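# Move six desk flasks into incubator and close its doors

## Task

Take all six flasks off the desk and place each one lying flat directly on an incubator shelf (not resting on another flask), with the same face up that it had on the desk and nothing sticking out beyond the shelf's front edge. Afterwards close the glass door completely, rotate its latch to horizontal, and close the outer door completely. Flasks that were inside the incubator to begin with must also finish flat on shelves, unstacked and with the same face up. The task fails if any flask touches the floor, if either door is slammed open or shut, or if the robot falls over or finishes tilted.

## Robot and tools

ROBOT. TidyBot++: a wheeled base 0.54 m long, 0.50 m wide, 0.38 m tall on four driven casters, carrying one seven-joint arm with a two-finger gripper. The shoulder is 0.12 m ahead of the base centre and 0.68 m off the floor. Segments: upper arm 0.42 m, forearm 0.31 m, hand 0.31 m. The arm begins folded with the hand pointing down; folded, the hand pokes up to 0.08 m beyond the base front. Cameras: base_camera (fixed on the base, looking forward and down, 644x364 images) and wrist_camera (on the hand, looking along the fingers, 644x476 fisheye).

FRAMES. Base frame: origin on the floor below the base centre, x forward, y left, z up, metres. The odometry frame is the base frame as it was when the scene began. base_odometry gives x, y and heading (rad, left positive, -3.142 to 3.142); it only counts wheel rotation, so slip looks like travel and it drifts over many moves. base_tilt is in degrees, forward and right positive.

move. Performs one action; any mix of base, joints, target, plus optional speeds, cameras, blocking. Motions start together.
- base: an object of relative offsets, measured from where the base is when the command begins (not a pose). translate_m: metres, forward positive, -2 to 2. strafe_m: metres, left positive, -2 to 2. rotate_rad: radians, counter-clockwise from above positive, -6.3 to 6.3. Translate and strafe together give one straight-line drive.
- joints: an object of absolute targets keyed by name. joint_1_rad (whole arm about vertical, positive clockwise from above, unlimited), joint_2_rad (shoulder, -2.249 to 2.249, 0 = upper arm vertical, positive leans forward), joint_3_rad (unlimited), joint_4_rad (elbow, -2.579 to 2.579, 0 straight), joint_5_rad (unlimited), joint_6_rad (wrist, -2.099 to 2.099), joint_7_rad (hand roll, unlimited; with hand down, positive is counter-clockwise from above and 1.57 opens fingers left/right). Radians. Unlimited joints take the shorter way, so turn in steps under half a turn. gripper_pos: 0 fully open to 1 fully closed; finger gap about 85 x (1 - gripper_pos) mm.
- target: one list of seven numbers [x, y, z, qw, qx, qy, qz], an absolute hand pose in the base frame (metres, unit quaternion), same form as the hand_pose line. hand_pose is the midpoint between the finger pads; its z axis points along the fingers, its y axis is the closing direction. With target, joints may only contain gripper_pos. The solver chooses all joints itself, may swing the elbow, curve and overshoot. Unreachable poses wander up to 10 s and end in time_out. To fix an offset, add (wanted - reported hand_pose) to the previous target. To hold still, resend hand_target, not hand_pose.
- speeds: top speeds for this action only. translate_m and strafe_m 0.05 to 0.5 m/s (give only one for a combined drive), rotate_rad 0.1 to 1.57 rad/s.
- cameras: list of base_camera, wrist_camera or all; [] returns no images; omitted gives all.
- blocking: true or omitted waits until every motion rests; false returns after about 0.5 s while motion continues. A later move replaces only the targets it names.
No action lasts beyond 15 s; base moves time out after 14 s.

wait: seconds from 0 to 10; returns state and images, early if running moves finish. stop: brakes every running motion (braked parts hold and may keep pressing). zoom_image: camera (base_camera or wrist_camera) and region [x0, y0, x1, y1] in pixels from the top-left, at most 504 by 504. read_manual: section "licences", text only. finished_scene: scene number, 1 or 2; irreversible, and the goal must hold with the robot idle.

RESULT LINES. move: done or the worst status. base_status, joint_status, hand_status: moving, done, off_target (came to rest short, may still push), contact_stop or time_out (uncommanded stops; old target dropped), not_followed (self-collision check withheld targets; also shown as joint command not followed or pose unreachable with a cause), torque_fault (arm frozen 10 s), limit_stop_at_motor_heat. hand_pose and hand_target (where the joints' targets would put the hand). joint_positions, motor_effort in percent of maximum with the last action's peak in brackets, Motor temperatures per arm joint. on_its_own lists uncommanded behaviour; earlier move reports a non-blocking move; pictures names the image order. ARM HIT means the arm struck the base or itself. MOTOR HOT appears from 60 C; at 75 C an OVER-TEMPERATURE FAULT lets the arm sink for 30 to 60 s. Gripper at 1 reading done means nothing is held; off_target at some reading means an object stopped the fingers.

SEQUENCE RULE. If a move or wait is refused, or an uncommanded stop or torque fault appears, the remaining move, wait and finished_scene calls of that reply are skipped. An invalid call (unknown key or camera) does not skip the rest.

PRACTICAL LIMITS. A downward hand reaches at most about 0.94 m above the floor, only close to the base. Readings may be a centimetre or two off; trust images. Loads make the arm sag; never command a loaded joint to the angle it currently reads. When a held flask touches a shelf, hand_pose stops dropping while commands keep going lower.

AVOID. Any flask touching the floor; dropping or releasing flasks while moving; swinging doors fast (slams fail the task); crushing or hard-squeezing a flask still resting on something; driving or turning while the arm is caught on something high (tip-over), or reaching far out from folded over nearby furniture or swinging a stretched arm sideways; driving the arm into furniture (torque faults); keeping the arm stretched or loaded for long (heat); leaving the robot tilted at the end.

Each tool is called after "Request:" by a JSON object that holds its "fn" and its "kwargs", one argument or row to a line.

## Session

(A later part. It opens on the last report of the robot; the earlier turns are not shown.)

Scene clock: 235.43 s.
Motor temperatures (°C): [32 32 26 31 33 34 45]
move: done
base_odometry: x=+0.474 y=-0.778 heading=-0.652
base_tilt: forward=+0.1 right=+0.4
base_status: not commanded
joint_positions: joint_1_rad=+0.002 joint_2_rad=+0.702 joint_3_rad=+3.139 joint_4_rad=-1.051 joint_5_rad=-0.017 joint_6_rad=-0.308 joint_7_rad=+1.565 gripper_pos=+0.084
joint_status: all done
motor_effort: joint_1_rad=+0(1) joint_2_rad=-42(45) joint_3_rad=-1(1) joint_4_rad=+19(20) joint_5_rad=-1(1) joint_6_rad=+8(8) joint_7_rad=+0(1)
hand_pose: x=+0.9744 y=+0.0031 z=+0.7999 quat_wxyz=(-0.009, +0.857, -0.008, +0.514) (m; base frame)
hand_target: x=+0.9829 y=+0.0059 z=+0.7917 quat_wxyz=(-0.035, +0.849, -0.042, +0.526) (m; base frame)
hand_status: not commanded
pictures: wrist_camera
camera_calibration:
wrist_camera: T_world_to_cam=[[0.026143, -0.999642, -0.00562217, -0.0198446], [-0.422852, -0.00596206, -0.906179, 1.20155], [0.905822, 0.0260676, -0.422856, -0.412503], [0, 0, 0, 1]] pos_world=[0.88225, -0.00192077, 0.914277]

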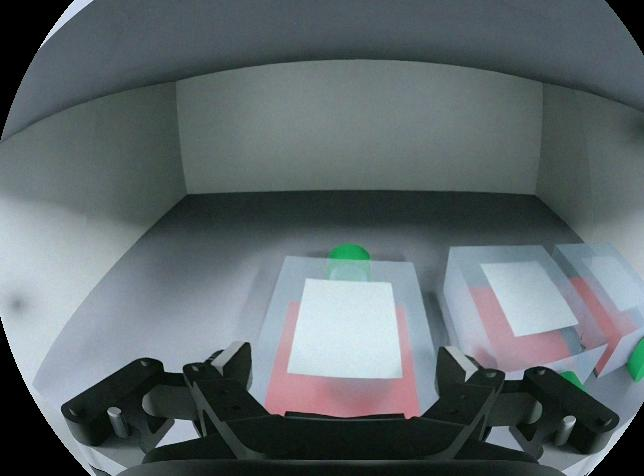

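Request:
{"fn": "move", "kwargs": {
  "joints": {"joint_2_rad": 0.706, "gripper_pos": 0.0},
  "cameras": ["wrist_camera"]
}}

Request:
{"fn": "move", "kwargs": {
  "base": {"translate_m": -0.09},
  "speeds": {"translate_m": 0.08},
  "cameras": ["wrist_camera"]
}}

Scene clock: 236.33 s.
Motor temperatures (°C): [32 32 26 31 33 34 45]
move: done
base_odometry: x=+0.474 y=-0.778 heading=-0.652
base_tilt: forward=+0.1 right=+0.2
base_status: not commanded
joint_positions: joint_1_rad=+0.002 joint_2_rad=+0.708 joint_3_rad=+3.139 joint_4_rad=-1.052 joint_5_rad=-0.017 joint_6_rad=-0.308 joint_7_rad=+1.565 gripper_pos=+0.000
joint_status: all done
motor_effort: joint_1_rad=+0(1) joint_2_rad=-45(47) joint_3_rad=-1(1) joint_4_rad=+20(20) joint_5_rad=-1(1) joint_6_rad=+9(9) joint_7_rad=+0(1)
hand_pose: x=+0.9751 y=+0.0031 z=+0.7938 quat_wxyz=(-0.009, +0.859, -0.009, +0.511) (m; base frame)
hand_target: x=+0.9810 y=+0.0059 z=+0.8056 quat_wxyz=(-0.035, +0.845, -0.042, +0.533) (m; base frame)
hand_status: not commanded
pictures: wrist_camera
camera_calibration:
wrist_camera: T_world_to_cam=[[0.0260619, -0.999642, -0.00612256, -0.0193892], [-0.429414, -0.00566412, -0.90309, 1.20029], [0.902732, 0.0261653, -0.429407, -0.407483], [0, 0, 0, 1]] pos_world=[0.883773, -0.00192176, 0.908875]

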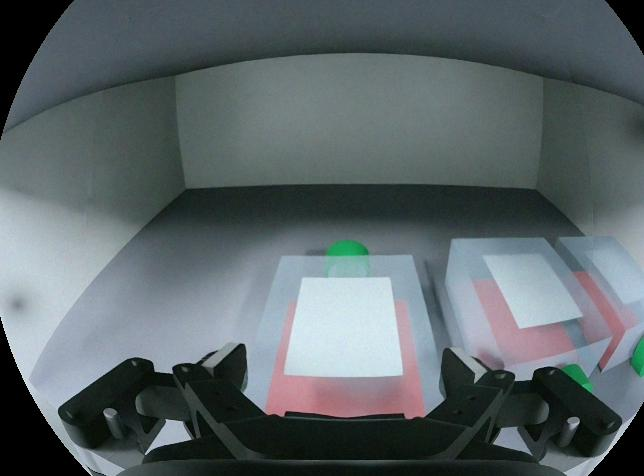

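Scene clock: 237.93 s.
Motor temperatures (°C): [32 32 26 31 33 34 45]
move: done
base_odometry: x=+0.402 y=-0.723 heading=-0.651
base_tilt: forward=+0.2 right=+0.3
base_status: done
joint_positions: joint_1_rad=+0.002 joint_2_rad=+0.711 joint_3_rad=+3.139 joint_4_rad=-1.052 joint_5_rad=-0.017 joint_6_rad=-0.308 joint_7_rad=+1.565 gripper_pos=+0.000
joint_status: not commanded
motor_effort: joint_1_rad=+0(2) joint_2_rad=-45(48) joint_3_rad=-1(1) joint_4_rad=+20(21) joint_5_rad=-1(1) joint_6_rad=+9(9) joint_7_rad=+0(2)
hand_pose: x=+0.9754 y=+0.0031 z=+0.7920 quat_wxyz=(-0.009, +0.860, -0.009, +0.511) (m; base frame)
hand_target: x=+0.9810 y=+0.0059 z=+0.8056 quat_wxyz=(-0.035, +0.845, -0.042, +0.533) (m; base frame)
hand_status: not commanded
pictures: wrist_camera
camera_calibration:
wrist_camera: T_world_to_cam=[[0.0260053, -0.999642, -0.00626177, -0.0192361], [-0.431112, -0.00556329, -0.902281, 1.19983], [0.901924, 0.0261636, -0.431102, -0.406374], [0, 0, 0, 1]] pos_world=[0.884279, -0.00192206, 0.907274]

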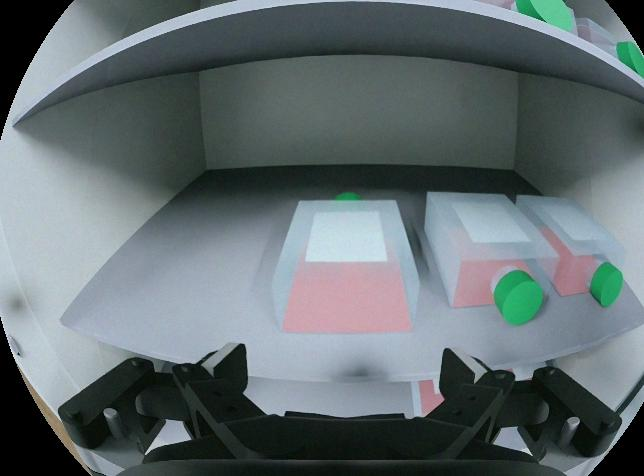

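Request:
{"fn": "move", "kwargs": {
  "joints": {"joint_2_rad": 0.692, "gripper_pos": 1.0},
  "cameras": []
}}

Request:
{"fn": "move", "kwargs": {
  "base": {"translate_m": 0.085},
  "speeds": {"translate_m": 0.08},
  "cameras": ["wrist_camera"]
}}

Request:
{"fn": "move", "kwargs": {
  "base": {"translate_m": -0.25},
  "speeds": {"translate_m": 0.2},
  "cameras": ["wrist_camera"]
}}

Scene clock: 239.47 s.
Motor temperatures (°C): [32 33 26 31 33 34 45]
move: done
base_odometry: x=+0.402 y=-0.723 heading=-0.651
base_tilt: forward=+0.1 right=+0.4
base_status: not commanded
joint_positions: joint_1_rad=+0.002 joint_2_rad=+0.706 joint_3_rad=+3.139 joint_4_rad=-1.052 joint_5_rad=-0.017 joint_6_rad=-0.308 joint_7_rad=+1.565 gripper_pos=+0.999
joint_status: all done
motor_effort: joint_1_rad=+0(1) joint_2_rad=-46(47) joint_3_rad=+0(1) joint_4_rad=+20(20) joint_5_rad=-1(1) joint_6_rad=+9(9) joint_7_rad=+1(2)
hand_pose: x=+0.9749 y=+0.0031 z=+0.7955 quat_wxyz=(-0.009, +0.859, -0.009, +0.512) (m; base frame)
hand_target: x=+0.9792 y=+0.0059 z=+0.8176 quat_wxyz=(-0.036, +0.841, -0.042, +0.538) (m; base frame)
hand_status: not commanded
pictures: none
No camera images: "cameras" was empty.

Scene clock: 241.03 s.
Motor temperatures (°C): [32 33 26 31 33 34 45]
move: done
base_odometry: x=+0.470 y=-0.775 heading=-0.652
base_tilt: forward=+0.1 right=+0.3
base_status: done
joint_positions: joint_1_rad=+0.002 joint_2_rad=+0.704 joint_3_rad=+3.139 joint_4_rad=-1.052 joint_5_rad=-0.017 joint_6_rad=-0.307 joint_7_rad=+1.565 gripper_pos=+0.999
joint_status: not commanded
motor_effort: joint_1_rad=+0(1) joint_2_rad=-45(47) joint_3_rad=+0(1) joint_4_rad=+20(21) joint_5_rad=+0(1) joint_6_rad=+8(9) joint_7_rad=+0(1)
hand_pose: x=+0.9746 y=+0.0031 z=+0.7977 quat_wxyz=(-0.009, +0.858, -0.009, +0.513) (m; base frame)
hand_target: x=+0.9792 y=+0.0059 z=+0.8176 quat_wxyz=(-0.036, +0.841, -0.042, +0.538) (m; base frame)
hand_status: not commanded
pictures: wrist_camera
camera_calibration:
wrist_camera: T_world_to_cam=[[0.0260472, -0.999642, -0.00608449, -0.019364], [-0.424886, -0.00556123, -0.90523, 1.20088], [0.904872, 0.026164, -0.424879, -0.411126], [0, 0, 0, 1]] pos_world=[0.882757, -0.00192207, 0.912275]

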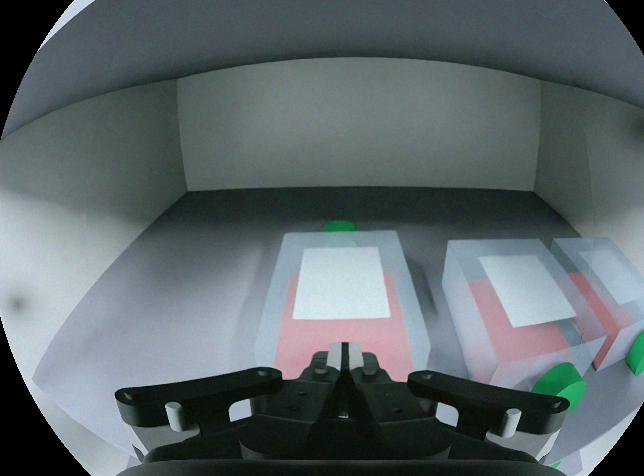

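Scene clock: 242.97 s.
Motor temperatures (°C): [32 33 26 31 33 34 45]
move: done
base_odometry: x=+0.271 y=-0.623 heading=-0.654
base_tilt: forward=+0.1 right=+0.3
base_status: done
joint_positions: joint_1_rad=+0.001 joint_2_rad=+0.700 joint_3_rad=+3.139 joint_4_rad=-1.052 joint_5_rad=-0.018 joint_6_rad=-0.307 joint_7_rad=+1.565 gripper_pos=+0.999
joint_status: not commanded
motor_effort: joint_1_rad=+0(2) joint_2_rad=-45(48) joint_3_rad=-1(1) joint_4_rad=+20(21) joint_5_rad=+0(1) joint_6_rad=+9(9) joint_7_rad=+1(1)
hand_pose: x=+0.9741 y=+0.0040 z=+0.8013 quat_wxyz=(-0.009, +0.857, -0.008, +0.515) (m; base frame)
hand_target: x=+0.9792 y=+0.0059 z=+0.8176 quat_wxyz=(-0.036, +0.841, -0.042, +0.538) (m; base frame)
hand_status: not commanded
pictures: wrist_camera
camera_calibration:
wrist_camera: T_world_to_cam=[[0.0270198, -0.999615, -0.0063128, -0.019268], [-0.420986, -0.00565109, -0.90705, 1.20158], [0.906665, 0.0271659, -0.420976, -0.414023], [0, 0, 0, 1]] pos_world=[0.881748, -0.00122301, 0.915475]

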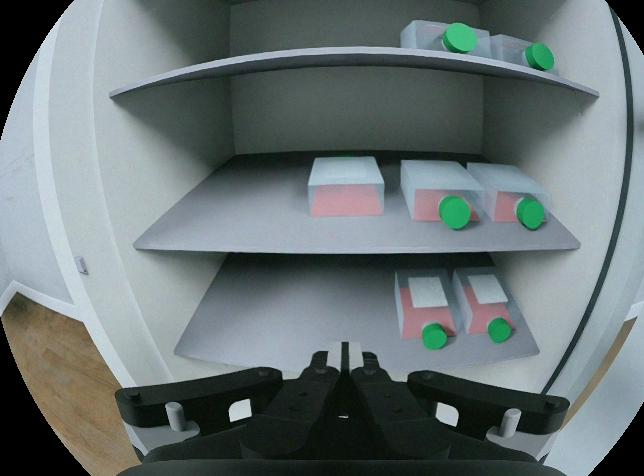

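Request:
{"fn": "move", "kwargs": {
  "base": {"translate_m": -0.2},
  "joints": {"joint_1_rad": 0.0, "joint_2_rad": 0.3, "joint_3_rad": 3.1416, "joint_4_rad": -0.795, "joint_5_rad": 0.02, "joint_6_rad": -1.037, "joint_7_rad": 1.52, "gripper_pos": 0.0},
  "cameras": []
}}

Scene clock: 245.70 s.
Motor temperatures (°C): [32 33 26 31 33 34 45]
move: done
base_odometry: x=+0.112 y=-0.501 heading=-0.654
base_tilt: forward=+0.0 right=+0.3
base_status: done
joint_positions: joint_1_rad=+0.001 joint_2_rad=+0.310 joint_3_rad=+3.139 joint_4_rad=-0.787 joint_5_rad=-0.017 joint_6_rad=-0.964 joint_7_rad=+1.565 gripper_pos=+0.000
joint_status: all done
motor_effort: joint_1_rad=-1(2) joint_2_rad=-31(52) joint_3_rad=+0(2) joint_4_rad=+19(23) joint_5_rad=-1(2) joint_6_rad=+9(10) joint_7_rad=+2(2)
hand_pose: x=+0.8019 y=+0.0067 z=+1.0792 quat_wxyz=(-0.011, +0.858, -0.002, +0.514) (m; base frame)
hand_target: x=+0.7863 y=-0.0040 z=+1.0621 quat_wxyz=(-0.002, +0.875, -0.022, +0.484) (m; base frame)
hand_status: not commanded
pictures: none
No camera images: "cameras" was empty.

Request:
{"fn": "move", "kwargs": {
  "base": {"translate_m": -0.1265, "strafe_m": 1.293, "rotate_rad": 2.344},
  "speeds": {"rotate_rad": 0.9}
}}

Scene clock: 250.10 s.
Motor temperatures (°C): [32 33 26 31 33 34 45]
move: done
base_odometry: x=+0.799 y=+0.602 heading=+1.689
base_tilt: forward=+0.1 right=+0.4
base_status: done
joint_positions: joint_1_rad=-0.001 joint_2_rad=+0.312 joint_3_rad=+3.146 joint_4_rad=-0.787 joint_5_rad=-0.010 joint_6_rad=-0.966 joint_7_rad=+1.565 gripper_pos=+0.000
joint_status: not commanded
motor_effort: joint_1_rad=+0(7) joint_2_rad=-30(35) joint_3_rad=+0(4) joint_4_rad=+18(20) joint_5_rad=-1(3) joint_6_rad=+9(9) joint_7_rad=+1(1)
hand_pose: x=+0.8024 y=+0.0025 z=+1.0771 quat_wxyz=(-0.005, +0.859, -0.004, +0.512) (m; base frame)
hand_target: x=+0.7863 y=-0.0040 z=+1.0621 quat_wxyz=(-0.002, +0.875, -0.022, +0.484) (m; base frame)
hand_status: not commanded
pictures: base_camera, wrist_camera
camera_calibration:
wrist_camera: T_world_to_cam=[[0.0306433, -0.999516, 0.00538522, -0.0297837], [-0.427299, -0.0179704, -0.903932, 1.3812], [0.903591, 0.0253984, -0.427643, -0.132459], [0, 0, 0, 1]] pos_world=[0.710785, -0.00158432, 1.19202]

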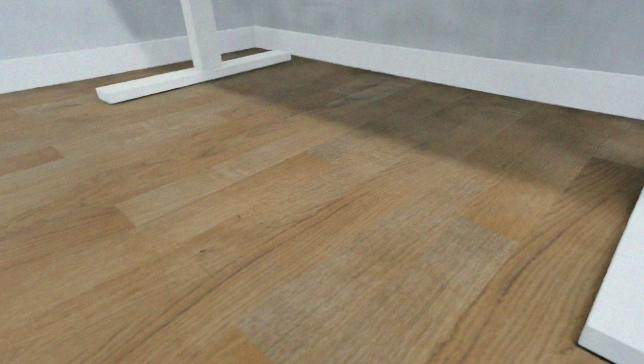

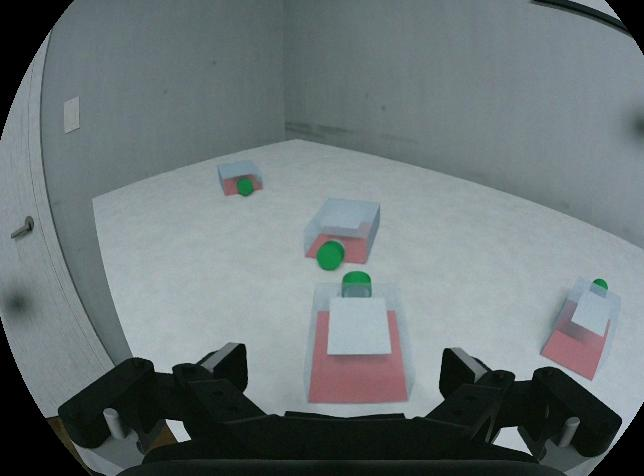

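Request:
{"fn": "zoom_image", "kwargs": {
  "camera": "wrist_camera",
  "region": [250, 250, 460, 420]
}}

Scaled by 2.400.

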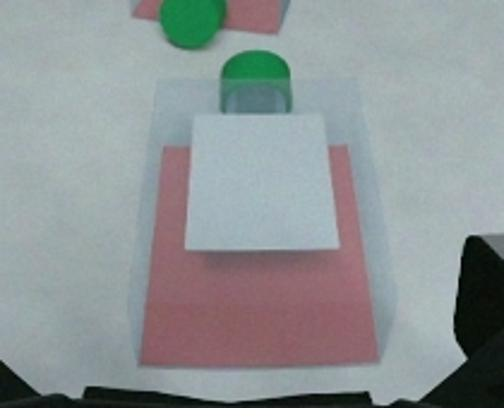

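Request:
{"fn": "move", "kwargs": {
  "base": {"strafe_m": -0.0135},
  "joints": {"joint_2_rad": 0.306, "joint_4_rad": -1.067, "joint_6_rad": -0.642},
  "cameras": ["wrist_camera"]
}}

Request:
{"fn": "zoom_image", "kwargs": {
  "camera": "wrist_camera",
  "region": [220, 190, 470, 400]
}}

Scene clock: 252.77 s.
Motor temperatures (°C): [32 33 26 31 33 34 45]
move: done
base_odometry: x=+0.812 y=+0.604 heading=+1.691
base_tilt: forward=+0.0 right=+0.4
base_status: done
joint_positions: joint_1_rad=+0.002 joint_2_rad=+0.312 joint_3_rad=+3.146 joint_4_rad=-1.050 joint_5_rad=-0.009 joint_6_rad=-0.714 joint_7_rad=+1.565 gripper_pos=+0.000
joint_status: all done
motor_effort: joint_1_rad=-1(4) joint_2_rad=-32(34) joint_3_rad=+0(2) joint_4_rad=+20(21) joint_5_rad=-1(1) joint_6_rad=+9(9) joint_7_rad=+0(1)
hand_pose: x=+0.8282 y=-0.0008 z=+0.9968 quat_wxyz=(-0.004, +0.861, -0.006, +0.508) (m; base frame)
hand_target: x=+0.8351 y=-0.0024 z=+1.0110 quat_wxyz=(-0.004, +0.845, -0.018, +0.534) (m; base frame)
hand_status: not commanded
pictures: wrist_camera
camera_calibration:
wrist_camera: T_world_to_cam=[[0.024615, -0.999687, 0.00453446, -0.0276922], [-0.436529, -0.0148289, -0.899568, 1.32297], [0.899353, 0.0201634, -0.436757, -0.177458], [0, 0, 0, 1]] pos_world=[0.737792, -0.00448731, 1.11272]

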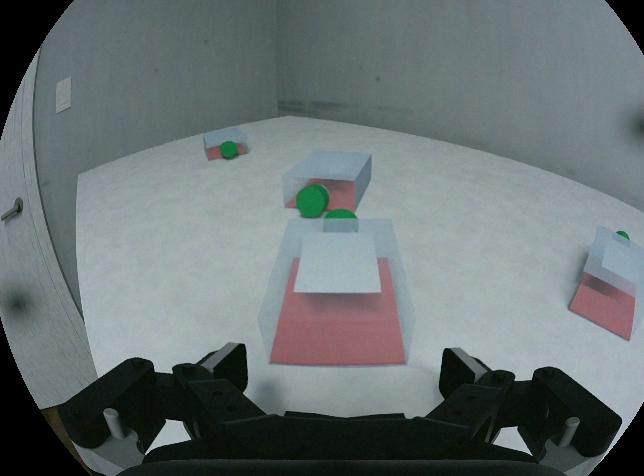

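Scaled by 2.016.

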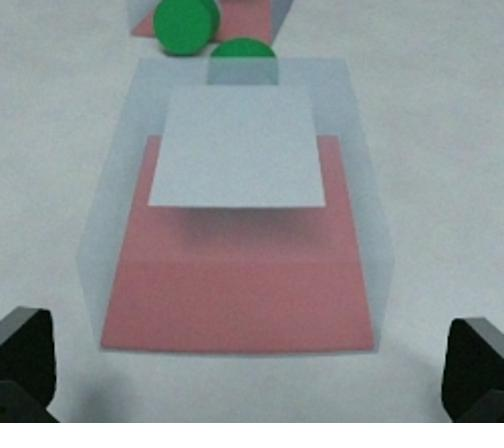

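Request:
{"fn": "move", "kwargs": {
  "base": {"strafe_m": 0.004, "translate_m": 0.043},
  "joints": {"joint_2_rad": 0.302, "joint_4_rad": -1.089, "joint_6_rad": -0.622},
  "speeds": {"translate_m": 0.1},
  "cameras": ["wrist_camera"]
}}

Request:
{"fn": "zoom_image", "kwargs": {
  "camera": "wrist_camera",
  "region": [220, 250, 470, 460]
}}

Scene clock: 254.40 s.
Motor temperatures (°C): [32 33 26 31 33 34 45]
move: done
base_odometry: x=+0.803 y=+0.646 heading=+1.691
base_tilt: forward=+0.1 right=+0.3
base_status: done
joint_positions: joint_1_rad=+0.002 joint_2_rad=+0.309 joint_3_rad=+3.146 joint_4_rad=-1.072 joint_5_rad=-0.009 joint_6_rad=-0.690 joint_7_rad=+1.565 gripper_pos=+0.000
joint_status: all done
motor_effort: joint_1_rad=-1(2) joint_2_rad=-32(35) joint_3_rad=+0(1) joint_4_rad=+20(21) joint_5_rad=-1(1) joint_6_rad=+9(10) joint_7_rad=+0(1)
hand_pose: x=+0.8290 y=-0.0008 z=+0.9929 quat_wxyz=(-0.004, +0.860, -0.006, +0.510) (m; base frame)
hand_target: x=+0.8348 y=-0.0023 z=+1.0065 quat_wxyz=(-0.004, +0.845, -0.018, +0.535) (m; base frame)
hand_status: not commanded
pictures: wrist_camera
camera_calibration:
wrist_camera: T_world_to_cam=[[0.024456, -0.99969, 0.00462359, -0.027658], [-0.431536, -0.0147286, -0.901975, 1.31798], [0.901764, 0.0200635, -0.431763, -0.1869], [0, 0, 0, 1]] pos_world=[0.737974, -0.00448748, 1.10822]

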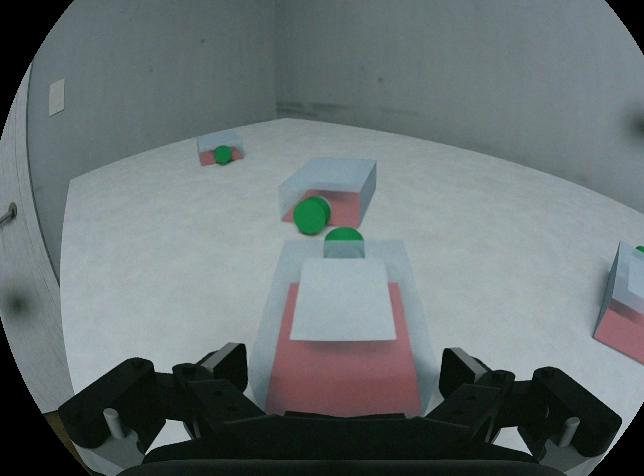

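Scaled by 2.016.

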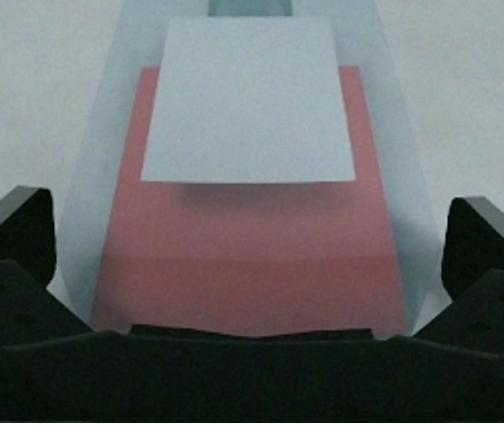

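Request:
{"fn": "move", "kwargs": {
  "base": {"translate_m": 0.024},
  "speeds": {"translate_m": 0.06},
  "cameras": ["wrist_camera"]
}}

Request:
{"fn": "move", "kwargs": {
  "joints": {"gripper_pos": 0.2},
  "cameras": ["wrist_camera"]
}}

Scene clock: 256.57 s.
Motor temperatures (°C): [32 33 26 31 33 34 45]
move: done
base_odometry: x=+0.800 y=+0.670 heading=+1.692
base_tilt: forward=+0.1 right=+0.4
base_status: done
joint_positions: joint_1_rad=+0.002 joint_2_rad=+0.308 joint_3_rad=+3.146 joint_4_rad=-1.072 joint_5_rad=-0.009 joint_6_rad=-0.689 joint_7_rad=+1.565 gripper_pos=+0.000
joint_status: not commanded
motor_effort: joint_1_rad=-1(1) joint_2_rad=-32(35) joint_3_rad=+0(1) joint_4_rad=+20(20) joint_5_rad=-1(1) joint_6_rad=+9(10) joint_7_rad=+0(1)
hand_pose: x=+0.8286 y=-0.0008 z=+0.9938 quat_wxyz=(-0.004, +0.860, -0.006, +0.511) (m; base frame)
hand_target: x=+0.8348 y=-0.0023 z=+1.0065 quat_wxyz=(-0.004, +0.845, -0.018, +0.535) (m; base frame)
hand_status: not commanded
pictures: wrist_camera
camera_calibration:
wrist_camera: T_world_to_cam=[[0.0244482, -0.99969, 0.00465974, -0.0276812], [-0.430205, -0.0147282, -0.902611, 1.31817], [0.9024, 0.0200626, -0.430432, -0.187955], [0, 0, 0, 1]] pos_world=[0.737369, -0.00448748, 1.10902]

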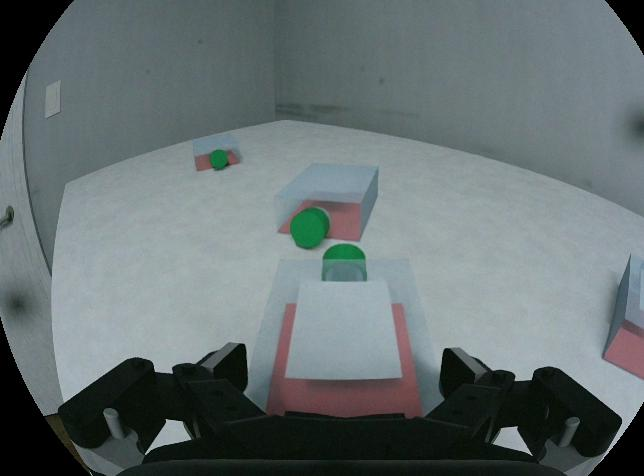

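Scene clock: 257.20 s.
Motor temperatures (°C): [32 33 26 31 33 34 45]
move: off_target
base_odometry: x=+0.800 y=+0.670 heading=+1.692
base_tilt: forward=+0.1 right=+0.4
base_status: not commanded
joint_positions: joint_1_rad=+0.002 joint_2_rad=+0.307 joint_3_rad=+3.146 joint_4_rad=-1.072 joint_5_rad=-0.009 joint_6_rad=-0.687 joint_7_rad=+1.565 gripper_pos=+0.088
joint_status: gripper_pos off_target (ended at +0.088, target +0.200)
motor_effort: joint_1_rad=+0(1) joint_2_rad=-32(33) joint_3_rad=+0(1) joint_4_rad=+19(21) joint_5_rad=+0(1) joint_6_rad=+8(9) joint_7_rad=+0(1)
hand_pose: x=+0.8286 y=-0.0008 z=+0.9950 quat_wxyz=(-0.004, +0.859, -0.006, +0.512) (m; base frame)
hand_target: x=+0.8348 y=-0.0023 z=+1.0065 quat_wxyz=(-0.004, +0.845, -0.018, +0.535) (m; base frame)
hand_status: not commanded
pictures: wrist_camera
camera_calibration:
wrist_camera: T_world_to_cam=[[0.0244348, -0.99969, 0.00473512, -0.0277491], [-0.427417, -0.0147286, -0.903935, 1.31822], [0.903724, 0.0200636, -0.427644, -0.191267], [0, 0, 0, 1]] pos_world=[0.736959, -0.00448748, 1.10992]

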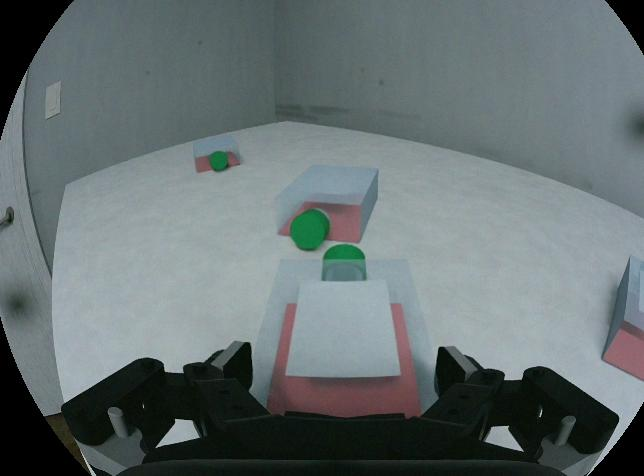

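Request:
{"fn": "move", "kwargs": {
  "joints": {"joint_2_rad": 0.24, "joint_4_rad": -1.085, "joint_6_rad": -0.82, "gripper_pos": 0.25},
  "cameras": ["wrist_camera"]
}}

Request:
{"fn": "move", "kwargs": {
  "joints": {"joint_2_rad": 0.28, "joint_4_rad": -0.82, "joint_6_rad": -1.04},
  "cameras": ["wrist_camera"]
}}

Scene clock: 258.20 s.
Motor temperatures (°C): [32 33 26 31 33 34 45]
move: off_target
base_odometry: x=+0.800 y=+0.670 heading=+1.692
base_tilt: forward=+0.2 right=+0.3
base_status: not commanded
joint_positions: joint_1_rad=+0.002 joint_2_rad=+0.250 joint_3_rad=+3.146 joint_4_rad=-1.073 joint_5_rad=-0.009 joint_6_rad=-0.781 joint_7_rad=+1.565 gripper_pos=+0.088
joint_status: gripper_pos off_target (ended at +0.088, target +0.250); the others done
motor_effort: joint_1_rad=+0(1) joint_2_rad=-30(34) joint_3_rad=+0(1) joint_4_rad=+20(21) joint_5_rad=-1(1) joint_6_rad=+9(10) joint_7_rad=+0(1)
hand_pose: x=+0.7960 y=-0.0005 z=+1.0080 quat_wxyz=(-0.004, +0.869, -0.006, +0.496) (m; base frame)
hand_target: x=+0.7853 y=-0.0032 z=+0.9979 quat_wxyz=(-0.002, +0.878, -0.020, +0.478) (m; base frame)
hand_status: not commanded
pictures: wrist_camera
camera_calibration:
wrist_camera: T_world_to_cam=[[0.025353, -0.999672, 0.00349273, -0.0261935], [-0.462211, -0.0148201, -0.886646, 1.32632], [0.886407, 0.0208648, -0.462436, -0.107381], [0, 0, 0, 1]] pos_world=[0.708887, -0.0042882, 1.12641]

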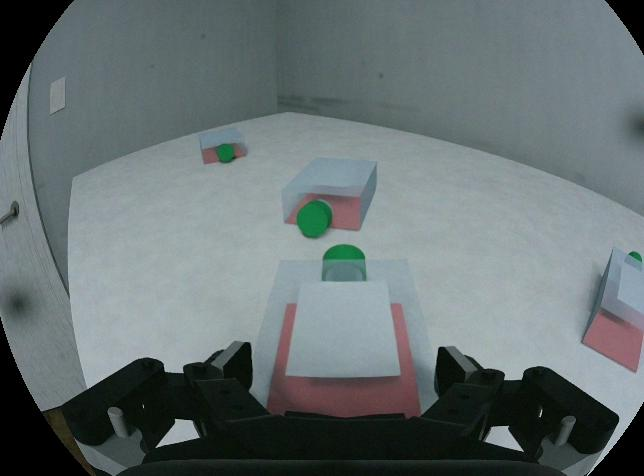

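Scene clock: 259.80 s.
Motor temperatures (°C): [32 33 26 31 33 34 45]
move: done
base_odometry: x=+0.800 y=+0.670 heading=+1.692
base_tilt: forward=+0.1 right=+0.3
base_status: not commanded
joint_positions: joint_1_rad=+0.002 joint_2_rad=+0.278 joint_3_rad=+3.146 joint_4_rad=-0.833 joint_5_rad=-0.009 joint_6_rad=-0.971 joint_7_rad=+1.565 gripper_pos=+0.088
joint_status: all done
motor_effort: joint_1_rad=-1(1) joint_2_rad=-30(33) joint_3_rad=+0(1) joint_4_rad=+19(22) joint_5_rad=-1(1) joint_6_rad=+9(10) joint_7_rad=+0(2)
hand_pose: x=+0.7878 y=+0.0000 z=+1.0735 quat_wxyz=(-0.004, +0.863, -0.005, +0.505) (m; base frame)
hand_target: x=+0.7776 y=-0.0040 z=+1.0610 quat_wxyz=(-0.002, +0.877, -0.022, +0.480) (m; base frame)
hand_status: not commanded
pictures: wrist_camera
camera_calibration:
wrist_camera: T_world_to_cam=[[0.0269731, -0.999624, 0.00498651, -0.0285502], [-0.442333, -0.0164087, -0.896701, 1.37579], [0.896445, 0.0219811, -0.442609, -0.0991656], [0, 0, 0, 1]] pos_world=[0.698223, -0.00378483, 1.18992]

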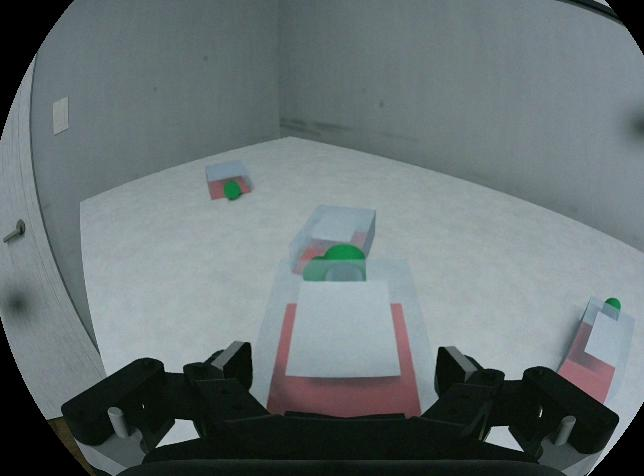

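Request:
{"fn": "move", "kwargs": {
  "base": {"translate_m": -0.933, "strafe_m": 0.661, "rotate_rad": -2.343},
  "speeds": {"translate_m": 0.4, "rotate_rad": 0.6},
  "cameras": ["wrist_camera", "base_camera"]
}}

Scene clock: 265.73 s.
Motor temperatures (°C): [32 33 26 31 33 34 45]
move: done
base_odometry: x=+0.257 y=-0.336 heading=-0.651
base_tilt: forward=+0.0 right=+0.4
base_status: done
joint_positions: joint_1_rad=+0.005 joint_2_rad=+0.296 joint_3_rad=+3.145 joint_4_rad=-0.832 joint_5_rad=-0.009 joint_6_rad=-0.975 joint_7_rad=+1.565 gripper_pos=+0.088
joint_status: not commanded
motor_effort: joint_1_rad=-1(5) joint_2_rad=-31(38) joint_3_rad=+0(3) joint_4_rad=+19(21) joint_5_rad=-1(2) joint_6_rad=+9(10) joint_7_rad=+0(1)
hand_pose: x=+0.7939 y=-0.0013 z=+1.0610 quat_wxyz=(-0.003, +0.868, -0.006, +0.496) (m; base frame)
hand_target: x=+0.7776 y=-0.0040 z=+1.0610 quat_wxyz=(-0.002, +0.877, -0.022, +0.480) (m; base frame)
hand_status: not commanded
pictures: base_camera, wrist_camera
camera_calibration:
wrist_camera: T_world_to_cam=[[0.0252872, -0.999669, 0.00469576, -0.0282906], [-0.460846, -0.0158255, -0.887339, 1.37205], [0.88712, 0.0202743, -0.461094, -0.0830377], [0, 0, 0, 1]] pos_world=[0.706682, -0.00488447, 1.17932]

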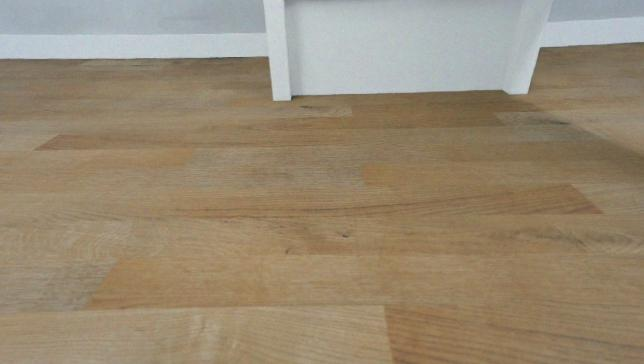

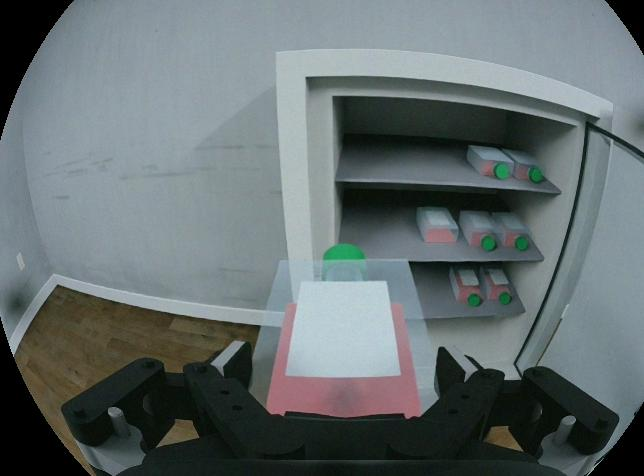

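Request:
{"fn": "move", "kwargs": {
  "base": {"strafe_m": -0.088},
  "speeds": {"strafe_m": 0.2},
  "joints": {"joint_2_rad": 0.675, "joint_4_rad": -0.918, "joint_6_rad": -0.4},
  "cameras": ["wrist_camera"]
}}

Scene clock: 268.13 s.
Motor temperatures (°C): [32 33 26 31 33 34 45]
move: done
base_odometry: x=+0.203 y=-0.407 heading=-0.652
base_tilt: forward=+0.0 right=+0.4
base_status: done
joint_positions: joint_1_rad=+0.005 joint_2_rad=+0.689 joint_3_rad=+3.145 joint_4_rad=-0.918 joint_5_rad=-0.008 joint_6_rad=-0.475 joint_7_rad=+1.565 gripper_pos=+0.088
joint_status: all done
motor_effort: joint_1_rad=+0(4) joint_2_rad=-46(54) joint_3_rad=+0(2) joint_4_rad=+21(24) joint_5_rad=-1(2) joint_6_rad=+10(11) joint_7_rad=+0(1)
hand_pose: x=+0.9722 y=-0.0031 z=+0.8427 quat_wxyz=(-0.002, +0.863, -0.007, +0.505) (m; base frame)
hand_target: x=+0.9802 y=-0.0011 z=+0.8757 quat_wxyz=(-0.006, +0.839, -0.016, +0.543) (m; base frame)
hand_status: not commanded
pictures: wrist_camera
camera_calibration:
wrist_camera: T_world_to_cam=[[0.0217928, -0.999744, 0.00604066, -0.0313069], [-0.442514, -0.0150637, -0.896635, 1.25041], [0.896497, 0.0168671, -0.442729, -0.366422], [0, 0, 0, 1]] pos_world=[0.882502, -0.00628252, 0.959125]

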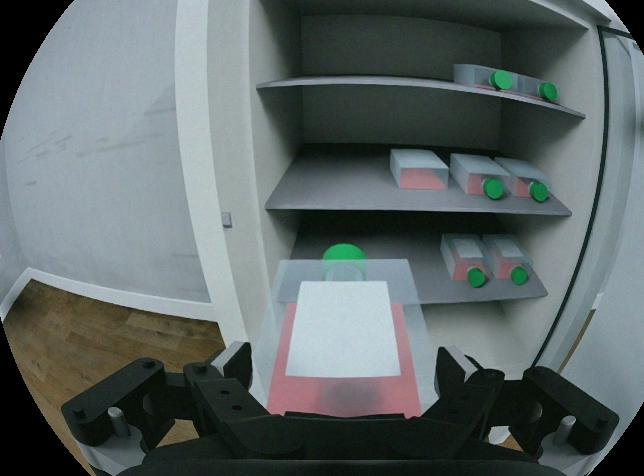

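Request:
{"fn": "move", "kwargs": {
  "base": {"translate_m": 0.3, "strafe_m": 0.008},
  "speeds": {"translate_m": 0.25},
  "cameras": ["wrist_camera"]
}}

Request:
{"fn": "move", "kwargs": {
  "base": {"translate_m": 0.141},
  "speeds": {"translate_m": 0.1},
  "joints": {"joint_2_rad": 0.683, "joint_4_rad": -1.025, "joint_6_rad": -0.29},
  "cameras": ["wrist_camera"]
}}

Scene clock: 270.60 s.
Motor temperatures (°C): [32 33 26 31 33 34 45]
move: done
base_odometry: x=+0.447 y=-0.583 heading=-0.652
base_tilt: forward=+0.1 right=+0.3
base_status: done
joint_positions: joint_1_rad=+0.004 joint_2_rad=+0.691 joint_3_rad=+3.145 joint_4_rad=-0.918 joint_5_rad=-0.008 joint_6_rad=-0.472 joint_7_rad=+1.565 gripper_pos=+0.088
joint_status: not commanded
motor_effort: joint_1_rad=+0(3) joint_2_rad=-47(49) joint_3_rad=+0(2) joint_4_rad=+21(22) joint_5_rad=-1(1) joint_6_rad=+9(10) joint_7_rad=+1(1)
hand_pose: x=+0.9731 y=-0.0029 z=+0.8422 quat_wxyz=(-0.002, +0.862, -0.007, +0.506) (m; base frame)
hand_target: x=+0.9802 y=-0.0011 z=+0.8757 quat_wxyz=(-0.006, +0.839, -0.016, +0.543) (m; base frame)
hand_status: not commanded
pictures: wrist_camera
camera_calibration:
wrist_camera: T_world_to_cam=[[0.0220043, -0.999739, 0.0060837, -0.0313458], [-0.440704, -0.0151616, -0.897524, 1.24935], [0.897383, 0.0170683, -0.440923, -0.36987], [0, 0, 0, 1]] pos_world=[0.883196, -0.00608248, 0.958425]

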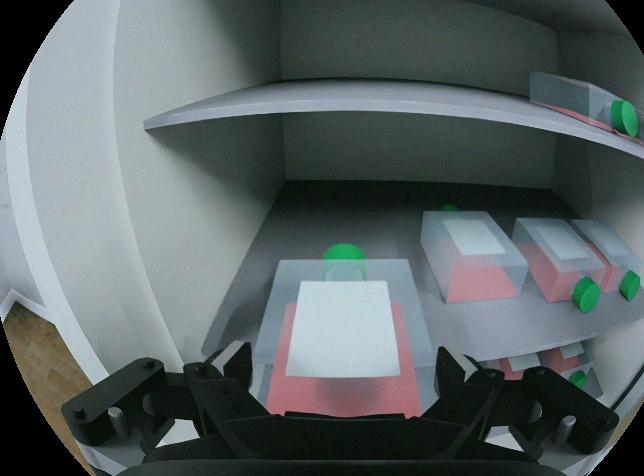

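Scene clock: 272.53 s.
Motor temperatures (°C): [32 33 26 31 33 34 45]
move: done
base_odometry: x=+0.559 y=-0.668 heading=-0.652
base_tilt: forward=+0.1 right=+0.3
base_status: done
joint_positions: joint_1_rad=+0.004 joint_2_rad=+0.698 joint_3_rad=+3.145 joint_4_rad=-1.014 joint_5_rad=-0.008 joint_6_rad=-0.363 joint_7_rad=+1.565 gripper_pos=+0.088
joint_status: all done
motor_effort: joint_1_rad=+0(3) joint_2_rad=-46(49) joint_3_rad=+0(1) joint_4_rad=+21(22) joint_5_rad=+0(1) joint_6_rad=+9(10) joint_7_rad=-1(1)
hand_pose: x=+0.9731 y=-0.0031 z=+0.8098 quat_wxyz=(-0.002, +0.861, -0.007, +0.508) (m; base frame)
hand_target: x=+0.9793 y=-0.0004 z=+0.8362 quat_wxyz=(-0.006, +0.841, -0.015, +0.541) (m; base frame)
hand_status: not commanded
pictures: wrist_camera
camera_calibration:
wrist_camera: T_world_to_cam=[[0.0212105, -0.999756, 0.00624931, -0.0307847], [-0.435775, -0.0148706, -0.899933, 1.21742], [0.899806, 0.0163647, -0.435983, -0.390529], [0, 0, 0, 1]] pos_world=[0.882575, -0.00628247, 0.925526]

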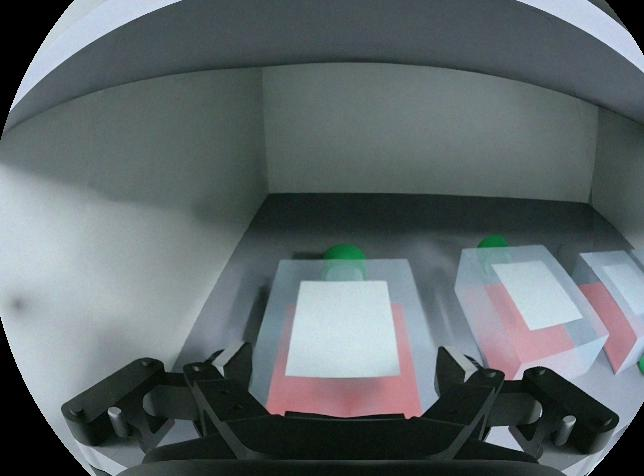

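Request:
{"fn": "move", "kwargs": {
  "joints": {"joint_2_rad": 0.7, "joint_4_rad": -1.065, "joint_6_rad": -0.245},
  "cameras": []
}}

Request:
{"fn": "move", "kwargs": {
  "joints": {"joint_2_rad": 0.714},
  "cameras": ["wrist_camera"]
}}

Scene clock: 273.37 s.
Motor temperatures (°C): [32 33 26 31 33 34 45]
move: done
base_odometry: x=+0.559 y=-0.668 heading=-0.652
base_tilt: forward=+0.1 right=+0.4
base_status: not commanded
joint_positions: joint_1_rad=+0.004 joint_2_rad=+0.702 joint_3_rad=+3.145 joint_4_rad=-1.051 joint_5_rad=-0.008 joint_6_rad=-0.315 joint_7_rad=+1.565 gripper_pos=+0.088
joint_status: all done
motor_effort: joint_1_rad=+0(1) joint_2_rad=-45(47) joint_3_rad=+0(1) joint_4_rad=+20(22) joint_5_rad=-1(1) joint_6_rad=+9(10) joint_7_rad=+0(1)
hand_pose: x=+0.9736 y=-0.0033 z=+0.7983 quat_wxyz=(-0.002, +0.859, -0.008, +0.512) (m; base frame)
hand_target: x=+0.9803 y=-0.0002 z=+0.8106 quat_wxyz=(-0.006, +0.844, -0.015, +0.536) (m; base frame)
hand_status: not commanded
pictures: none
No camera images: "cameras" was empty.

Scene clock: 273.90 s.
Motor temperatures (°C): [32 33 26 31 33 34 45]
move: done
base_odometry: x=+0.559 y=-0.668 heading=-0.652
base_tilt: forward=+0.1 right=+0.4
base_status: not commanded
joint_positions: joint_1_rad=+0.004 joint_2_rad=+0.703 joint_3_rad=+3.145 joint_4_rad=-1.051 joint_5_rad=-0.008 joint_6_rad=-0.312 joint_7_rad=+1.565 gripper_pos=+0.088
joint_status: all done
motor_effort: joint_1_rad=+0(1) joint_2_rad=-44(45) joint_3_rad=+0(1) joint_4_rad=+20(20) joint_5_rad=-1(1) joint_6_rad=+8(9) joint_7_rad=+1(1)
hand_pose: x=+0.9741 y=-0.0033 z=+0.7982 quat_wxyz=(-0.002, +0.859, -0.008, +0.513) (m; base frame)
hand_target: x=+0.9820 y=-0.0002 z=+0.7985 quat_wxyz=(-0.006, +0.848, -0.015, +0.530) (m; base frame)
hand_status: not commanded
pictures: wrist_camera
camera_calibration:
wrist_camera: T_world_to_cam=[[0.020697, -0.999764, 0.0066768, -0.0307403], [-0.426825, -0.0148747, -0.904212, 1.20212], [0.904098, 0.0158646, -0.427032, -0.40782], [0, 0, 0, 1]] pos_world=[0.882441, -0.00638183, 0.913029]

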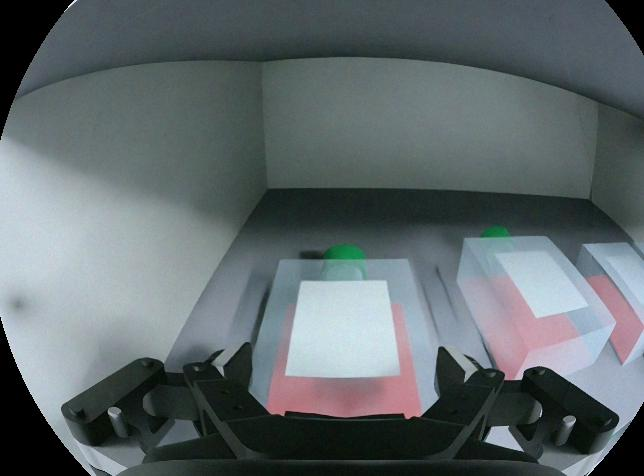

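Request:
{"fn": "move", "kwargs": {
  "joints": {"joint_2_rad": 0.704, "gripper_pos": 0},
  "cameras": []
}}

Request:
{"fn": "move", "kwargs": {
  "base": {"translate_m": -0.09},
  "speeds": {"translate_m": 0.2},
  "cameras": ["wrist_camera"]
}}

Request:
{"fn": "move", "kwargs": {
  "joints": {"joint_2_rad": 0.692, "gripper_pos": 1.0},
  "cameras": []
}}

Request:
{"fn": "move", "kwargs": {
  "base": {"translate_m": 0.085},
  "speeds": {"translate_m": 0.12},
  "cameras": ["wrist_camera"]
}}

Scene clock: 275.10 s.
Motor temperatures (°C): [32 33 26 31 33 34 45]
move: done
base_odometry: x=+0.559 y=-0.668 heading=-0.652
base_tilt: forward=+0.1 right=+0.4
base_status: not commanded
joint_positions: joint_1_rad=+0.004 joint_2_rad=+0.707 joint_3_rad=+3.145 joint_4_rad=-1.051 joint_5_rad=-0.008 joint_6_rad=-0.312 joint_7_rad=+1.565 gripper_pos=+0.000
joint_status: all done
motor_effort: joint_1_rad=-1(1) joint_2_rad=-45(47) joint_3_rad=+0(1) joint_4_rad=+20(21) joint_5_rad=-1(1) joint_6_rad=+9(9) joint_7_rad=+0(1)
hand_pose: x=+0.9746 y=-0.0033 z=+0.7945 quat_wxyz=(-0.002, +0.860, -0.008, +0.511) (m; base frame)
hand_target: x=+0.9808 y=-0.0002 z=+0.8071 quat_wxyz=(-0.006, +0.845, -0.015, +0.534) (m; base frame)
hand_status: not commanded
pictures: none
No camera images: "cameras" was empty.

Scene clock: 276.23 s.
Motor temperatures (°C): [32 33 26 31 33 34 45]
move: done
base_odometry: x=+0.487 y=-0.614 heading=-0.652
base_tilt: forward=+0.1 right=+0.4
base_status: done
joint_positions: joint_1_rad=+0.004 joint_2_rad=+0.709 joint_3_rad=+3.145 joint_4_rad=-1.051 joint_5_rad=-0.008 joint_6_rad=-0.311 joint_7_rad=+1.565 gripper_pos=+0.000
joint_status: not commanded
motor_effort: joint_1_rad=+0(2) joint_2_rad=-45(48) joint_3_rad=+0(1) joint_4_rad=+20(21) joint_5_rad=-1(1) joint_6_rad=+9(9) joint_7_rad=+0(2)
hand_pose: x=+0.9750 y=-0.0033 z=+0.7927 quat_wxyz=(-0.002, +0.860, -0.008, +0.510) (m; base frame)
hand_target: x=+0.9808 y=-0.0002 z=+0.8071 quat_wxyz=(-0.006, +0.845, -0.015, +0.534) (m; base frame)
hand_status: not commanded
pictures: wrist_camera
camera_calibration:
wrist_camera: T_world_to_cam=[[0.0207344, -0.999764, 0.00655879, -0.0306664], [-0.431954, -0.0148744, -0.901773, 1.20061], [0.901657, 0.0158647, -0.43216, -0.404604], [0, 0, 0, 1]] pos_world=[0.88406, -0.00638183, 0.908028]

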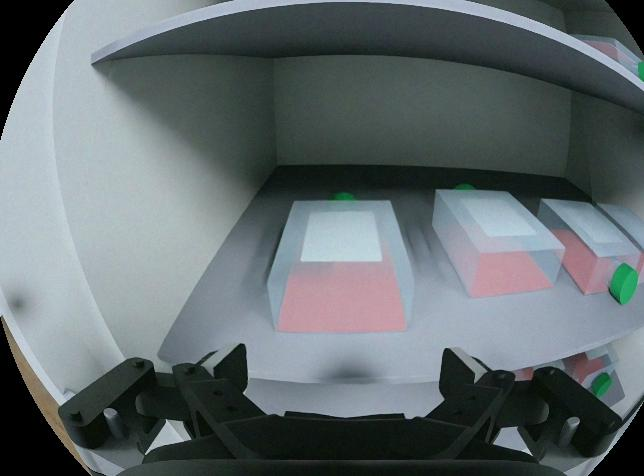

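Scene clock: 277.33 s.
Motor temperatures (°C): [32 33 26 31 33 34 45]
move: done
base_odometry: x=+0.487 y=-0.614 heading=-0.652
base_tilt: forward=+0.1 right=+0.3
base_status: not commanded
joint_positions: joint_1_rad=+0.004 joint_2_rad=+0.707 joint_3_rad=+3.145 joint_4_rad=-1.051 joint_5_rad=-0.008 joint_6_rad=-0.311 joint_7_rad=+1.565 gripper_pos=+0.999
joint_status: all done
motor_effort: joint_1_rad=+0(1) joint_2_rad=-45(47) joint_3_rad=-1(1) joint_4_rad=+20(21) joint_5_rad=-1(1) joint_6_rad=+9(9) joint_7_rad=+0(1)
hand_pose: x=+0.9747 y=-0.0033 z=+0.7950 quat_wxyz=(-0.002, +0.859, -0.008, +0.511) (m; base frame)
hand_target: x=+0.9792 y=-0.0002 z=+0.8175 quat_wxyz=(-0.006, +0.842, -0.015, +0.539) (m; base frame)
hand_status: not commanded
pictures: none
No camera images: "cameras" was empty.

Scene clock: 278.60 s.
Motor temperatures (°C): [32 33 26 31 33 34 45]
move: done
base_odometry: x=+0.555 y=-0.665 heading=-0.652
base_tilt: forward=+0.1 right=+0.3
base_status: done
joint_positions: joint_1_rad=+0.004 joint_2_rad=+0.703 joint_3_rad=+3.145 joint_4_rad=-1.051 joint_5_rad=-0.008 joint_6_rad=-0.310 joint_7_rad=+1.565 gripper_pos=+0.999
joint_status: not commanded
motor_effort: joint_1_rad=-1(4) joint_2_rad=-45(47) joint_3_rad=+0(2) joint_4_rad=+20(21) joint_5_rad=-1(1) joint_6_rad=+9(9) joint_7_rad=+0(1)
hand_pose: x=+0.9744 y=-0.0033 z=+0.7982 quat_wxyz=(-0.002, +0.858, -0.008, +0.513) (m; base frame)
hand_target: x=+0.9792 y=-0.0002 z=+0.8175 quat_wxyz=(-0.006, +0.842, -0.015, +0.539) (m; base frame)
hand_status: not commanded
pictures: wrist_camera
camera_calibration:
wrist_camera: T_world_to_cam=[[0.0207777, -0.999762, 0.00666094, -0.0307992], [-0.42561, -0.0148735, -0.904785, 1.20162], [0.904668, 0.0159644, -0.425818, -0.409518], [0, 0, 0, 1]] pos_world=[0.882537, -0.00638196, 0.913029]

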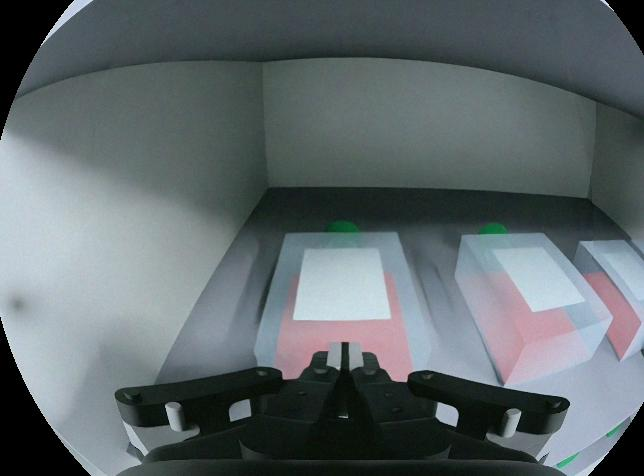

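Request:
{"fn": "move", "kwargs": {
  "base": {"translate_m": -0.22},
  "speeds": {"translate_m": 0.4},
  "cameras": ["wrist_camera"]
}}

Request:
{"fn": "move", "kwargs": {
  "base": {"translate_m": -0.812, "strafe_m": 1.0376, "rotate_rad": 1.573},
  "speeds": {"rotate_rad": 0.9},
  "joints": {"joint_2_rad": 0.3, "joint_4_rad": -0.795, "joint_6_rad": -1.037, "gripper_pos": 0},
  "cameras": ["wrist_camera"]
}}

Scene clock: 281.27 s.
Motor temperatures (°C): [32 33 26 31 33 34 45]
move: done
base_odometry: x=+0.380 y=-0.531 heading=-0.652
base_tilt: forward=+0.2 right=+0.3
base_status: done
joint_positions: joint_1_rad=+0.003 joint_2_rad=+0.698 joint_3_rad=+3.144 joint_4_rad=-1.053 joint_5_rad=-0.008 joint_6_rad=-0.309 joint_7_rad=+1.565 gripper_pos=+0.999
joint_status: not commanded
motor_effort: joint_1_rad=-1(8) joint_2_rad=-45(49) joint_3_rad=-1(4) joint_4_rad=+20(21) joint_5_rad=-1(1) joint_6_rad=+9(10) joint_7_rad=+0(1)
hand_pose: x=+0.9735 y=-0.0022 z=+0.8017 quat_wxyz=(-0.002, +0.857, -0.007, +0.515) (m; base frame)
hand_target: x=+0.9792 y=-0.0002 z=+0.8175 quat_wxyz=(-0.006, +0.842, -0.015, +0.539) (m; base frame)
hand_status: not commanded
pictures: wrist_camera
camera_calibration:
wrist_camera: T_world_to_cam=[[0.021959, -0.999736, 0.00672129, -0.0308883], [-0.421899, -0.0153614, -0.906513, 1.2021], [0.906377, 0.0170704, -0.422125, -0.411956], [0, 0, 0, 1]] pos_world=[0.881229, -0.00538189, 0.916029]

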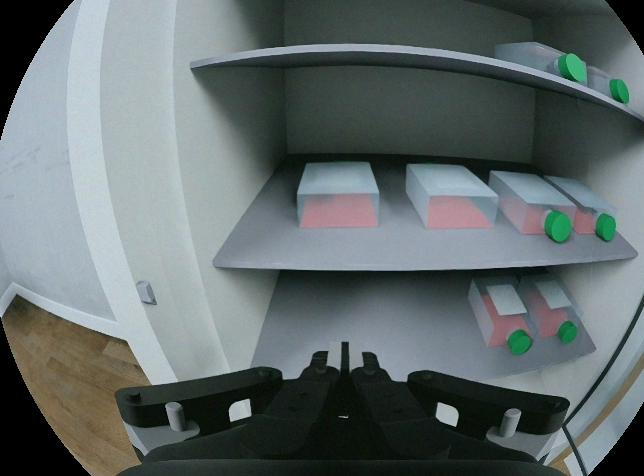

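Scene clock: 285.37 s.
Motor temperatures (°C): [32 33 26 31 33 34 45]
move: done
base_odometry: x=+0.364 y=+0.786 heading=+0.922
base_tilt: forward=+0.1 right=+0.4
base_status: done
joint_positions: joint_1_rad=-0.002 joint_2_rad=+0.310 joint_3_rad=+3.144 joint_4_rad=-0.793 joint_5_rad=-0.008 joint_6_rad=-0.966 joint_7_rad=+1.565 gripper_pos=+0.000
joint_status: all done
motor_effort: joint_1_rad=-1(10) joint_2_rad=-31(52) joint_3_rad=+0(5) joint_4_rad=+18(23) joint_5_rad=-1(2) joint_6_rad=+8(11) joint_7_rad=+0(1)
hand_pose: x=+0.8013 y=+0.0032 z=+1.0754 quat_wxyz=(-0.005, +0.860, -0.003, +0.511) (m; base frame)
hand_target: x=+0.7863 y=-0.0040 z=+1.0621 quat_wxyz=(-0.002, +0.875, -0.022, +0.484) (m; base frame)
hand_status: not commanded
pictures: wrist_camera
camera_calibration:
wrist_camera: T_world_to_cam=[[0.0316844, -0.999479, 0.00622133, -0.0308902], [-0.430568, -0.0192662, -0.902353, 1.38014], [0.902002, 0.0259118, -0.430954, -0.127473], [0, 0, 0, 1]] pos_world=[0.710201, -0.000981058, 1.19063]

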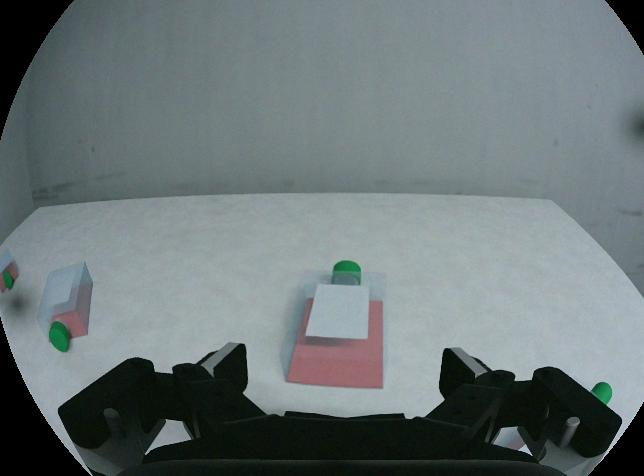

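Request:
{"fn": "zoom_image", "kwargs": {
  "camera": "wrist_camera",
  "region": [220, 230, 460, 410]
}}

Scaled by 2.100.

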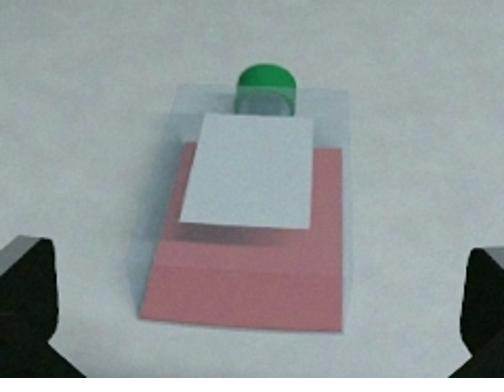

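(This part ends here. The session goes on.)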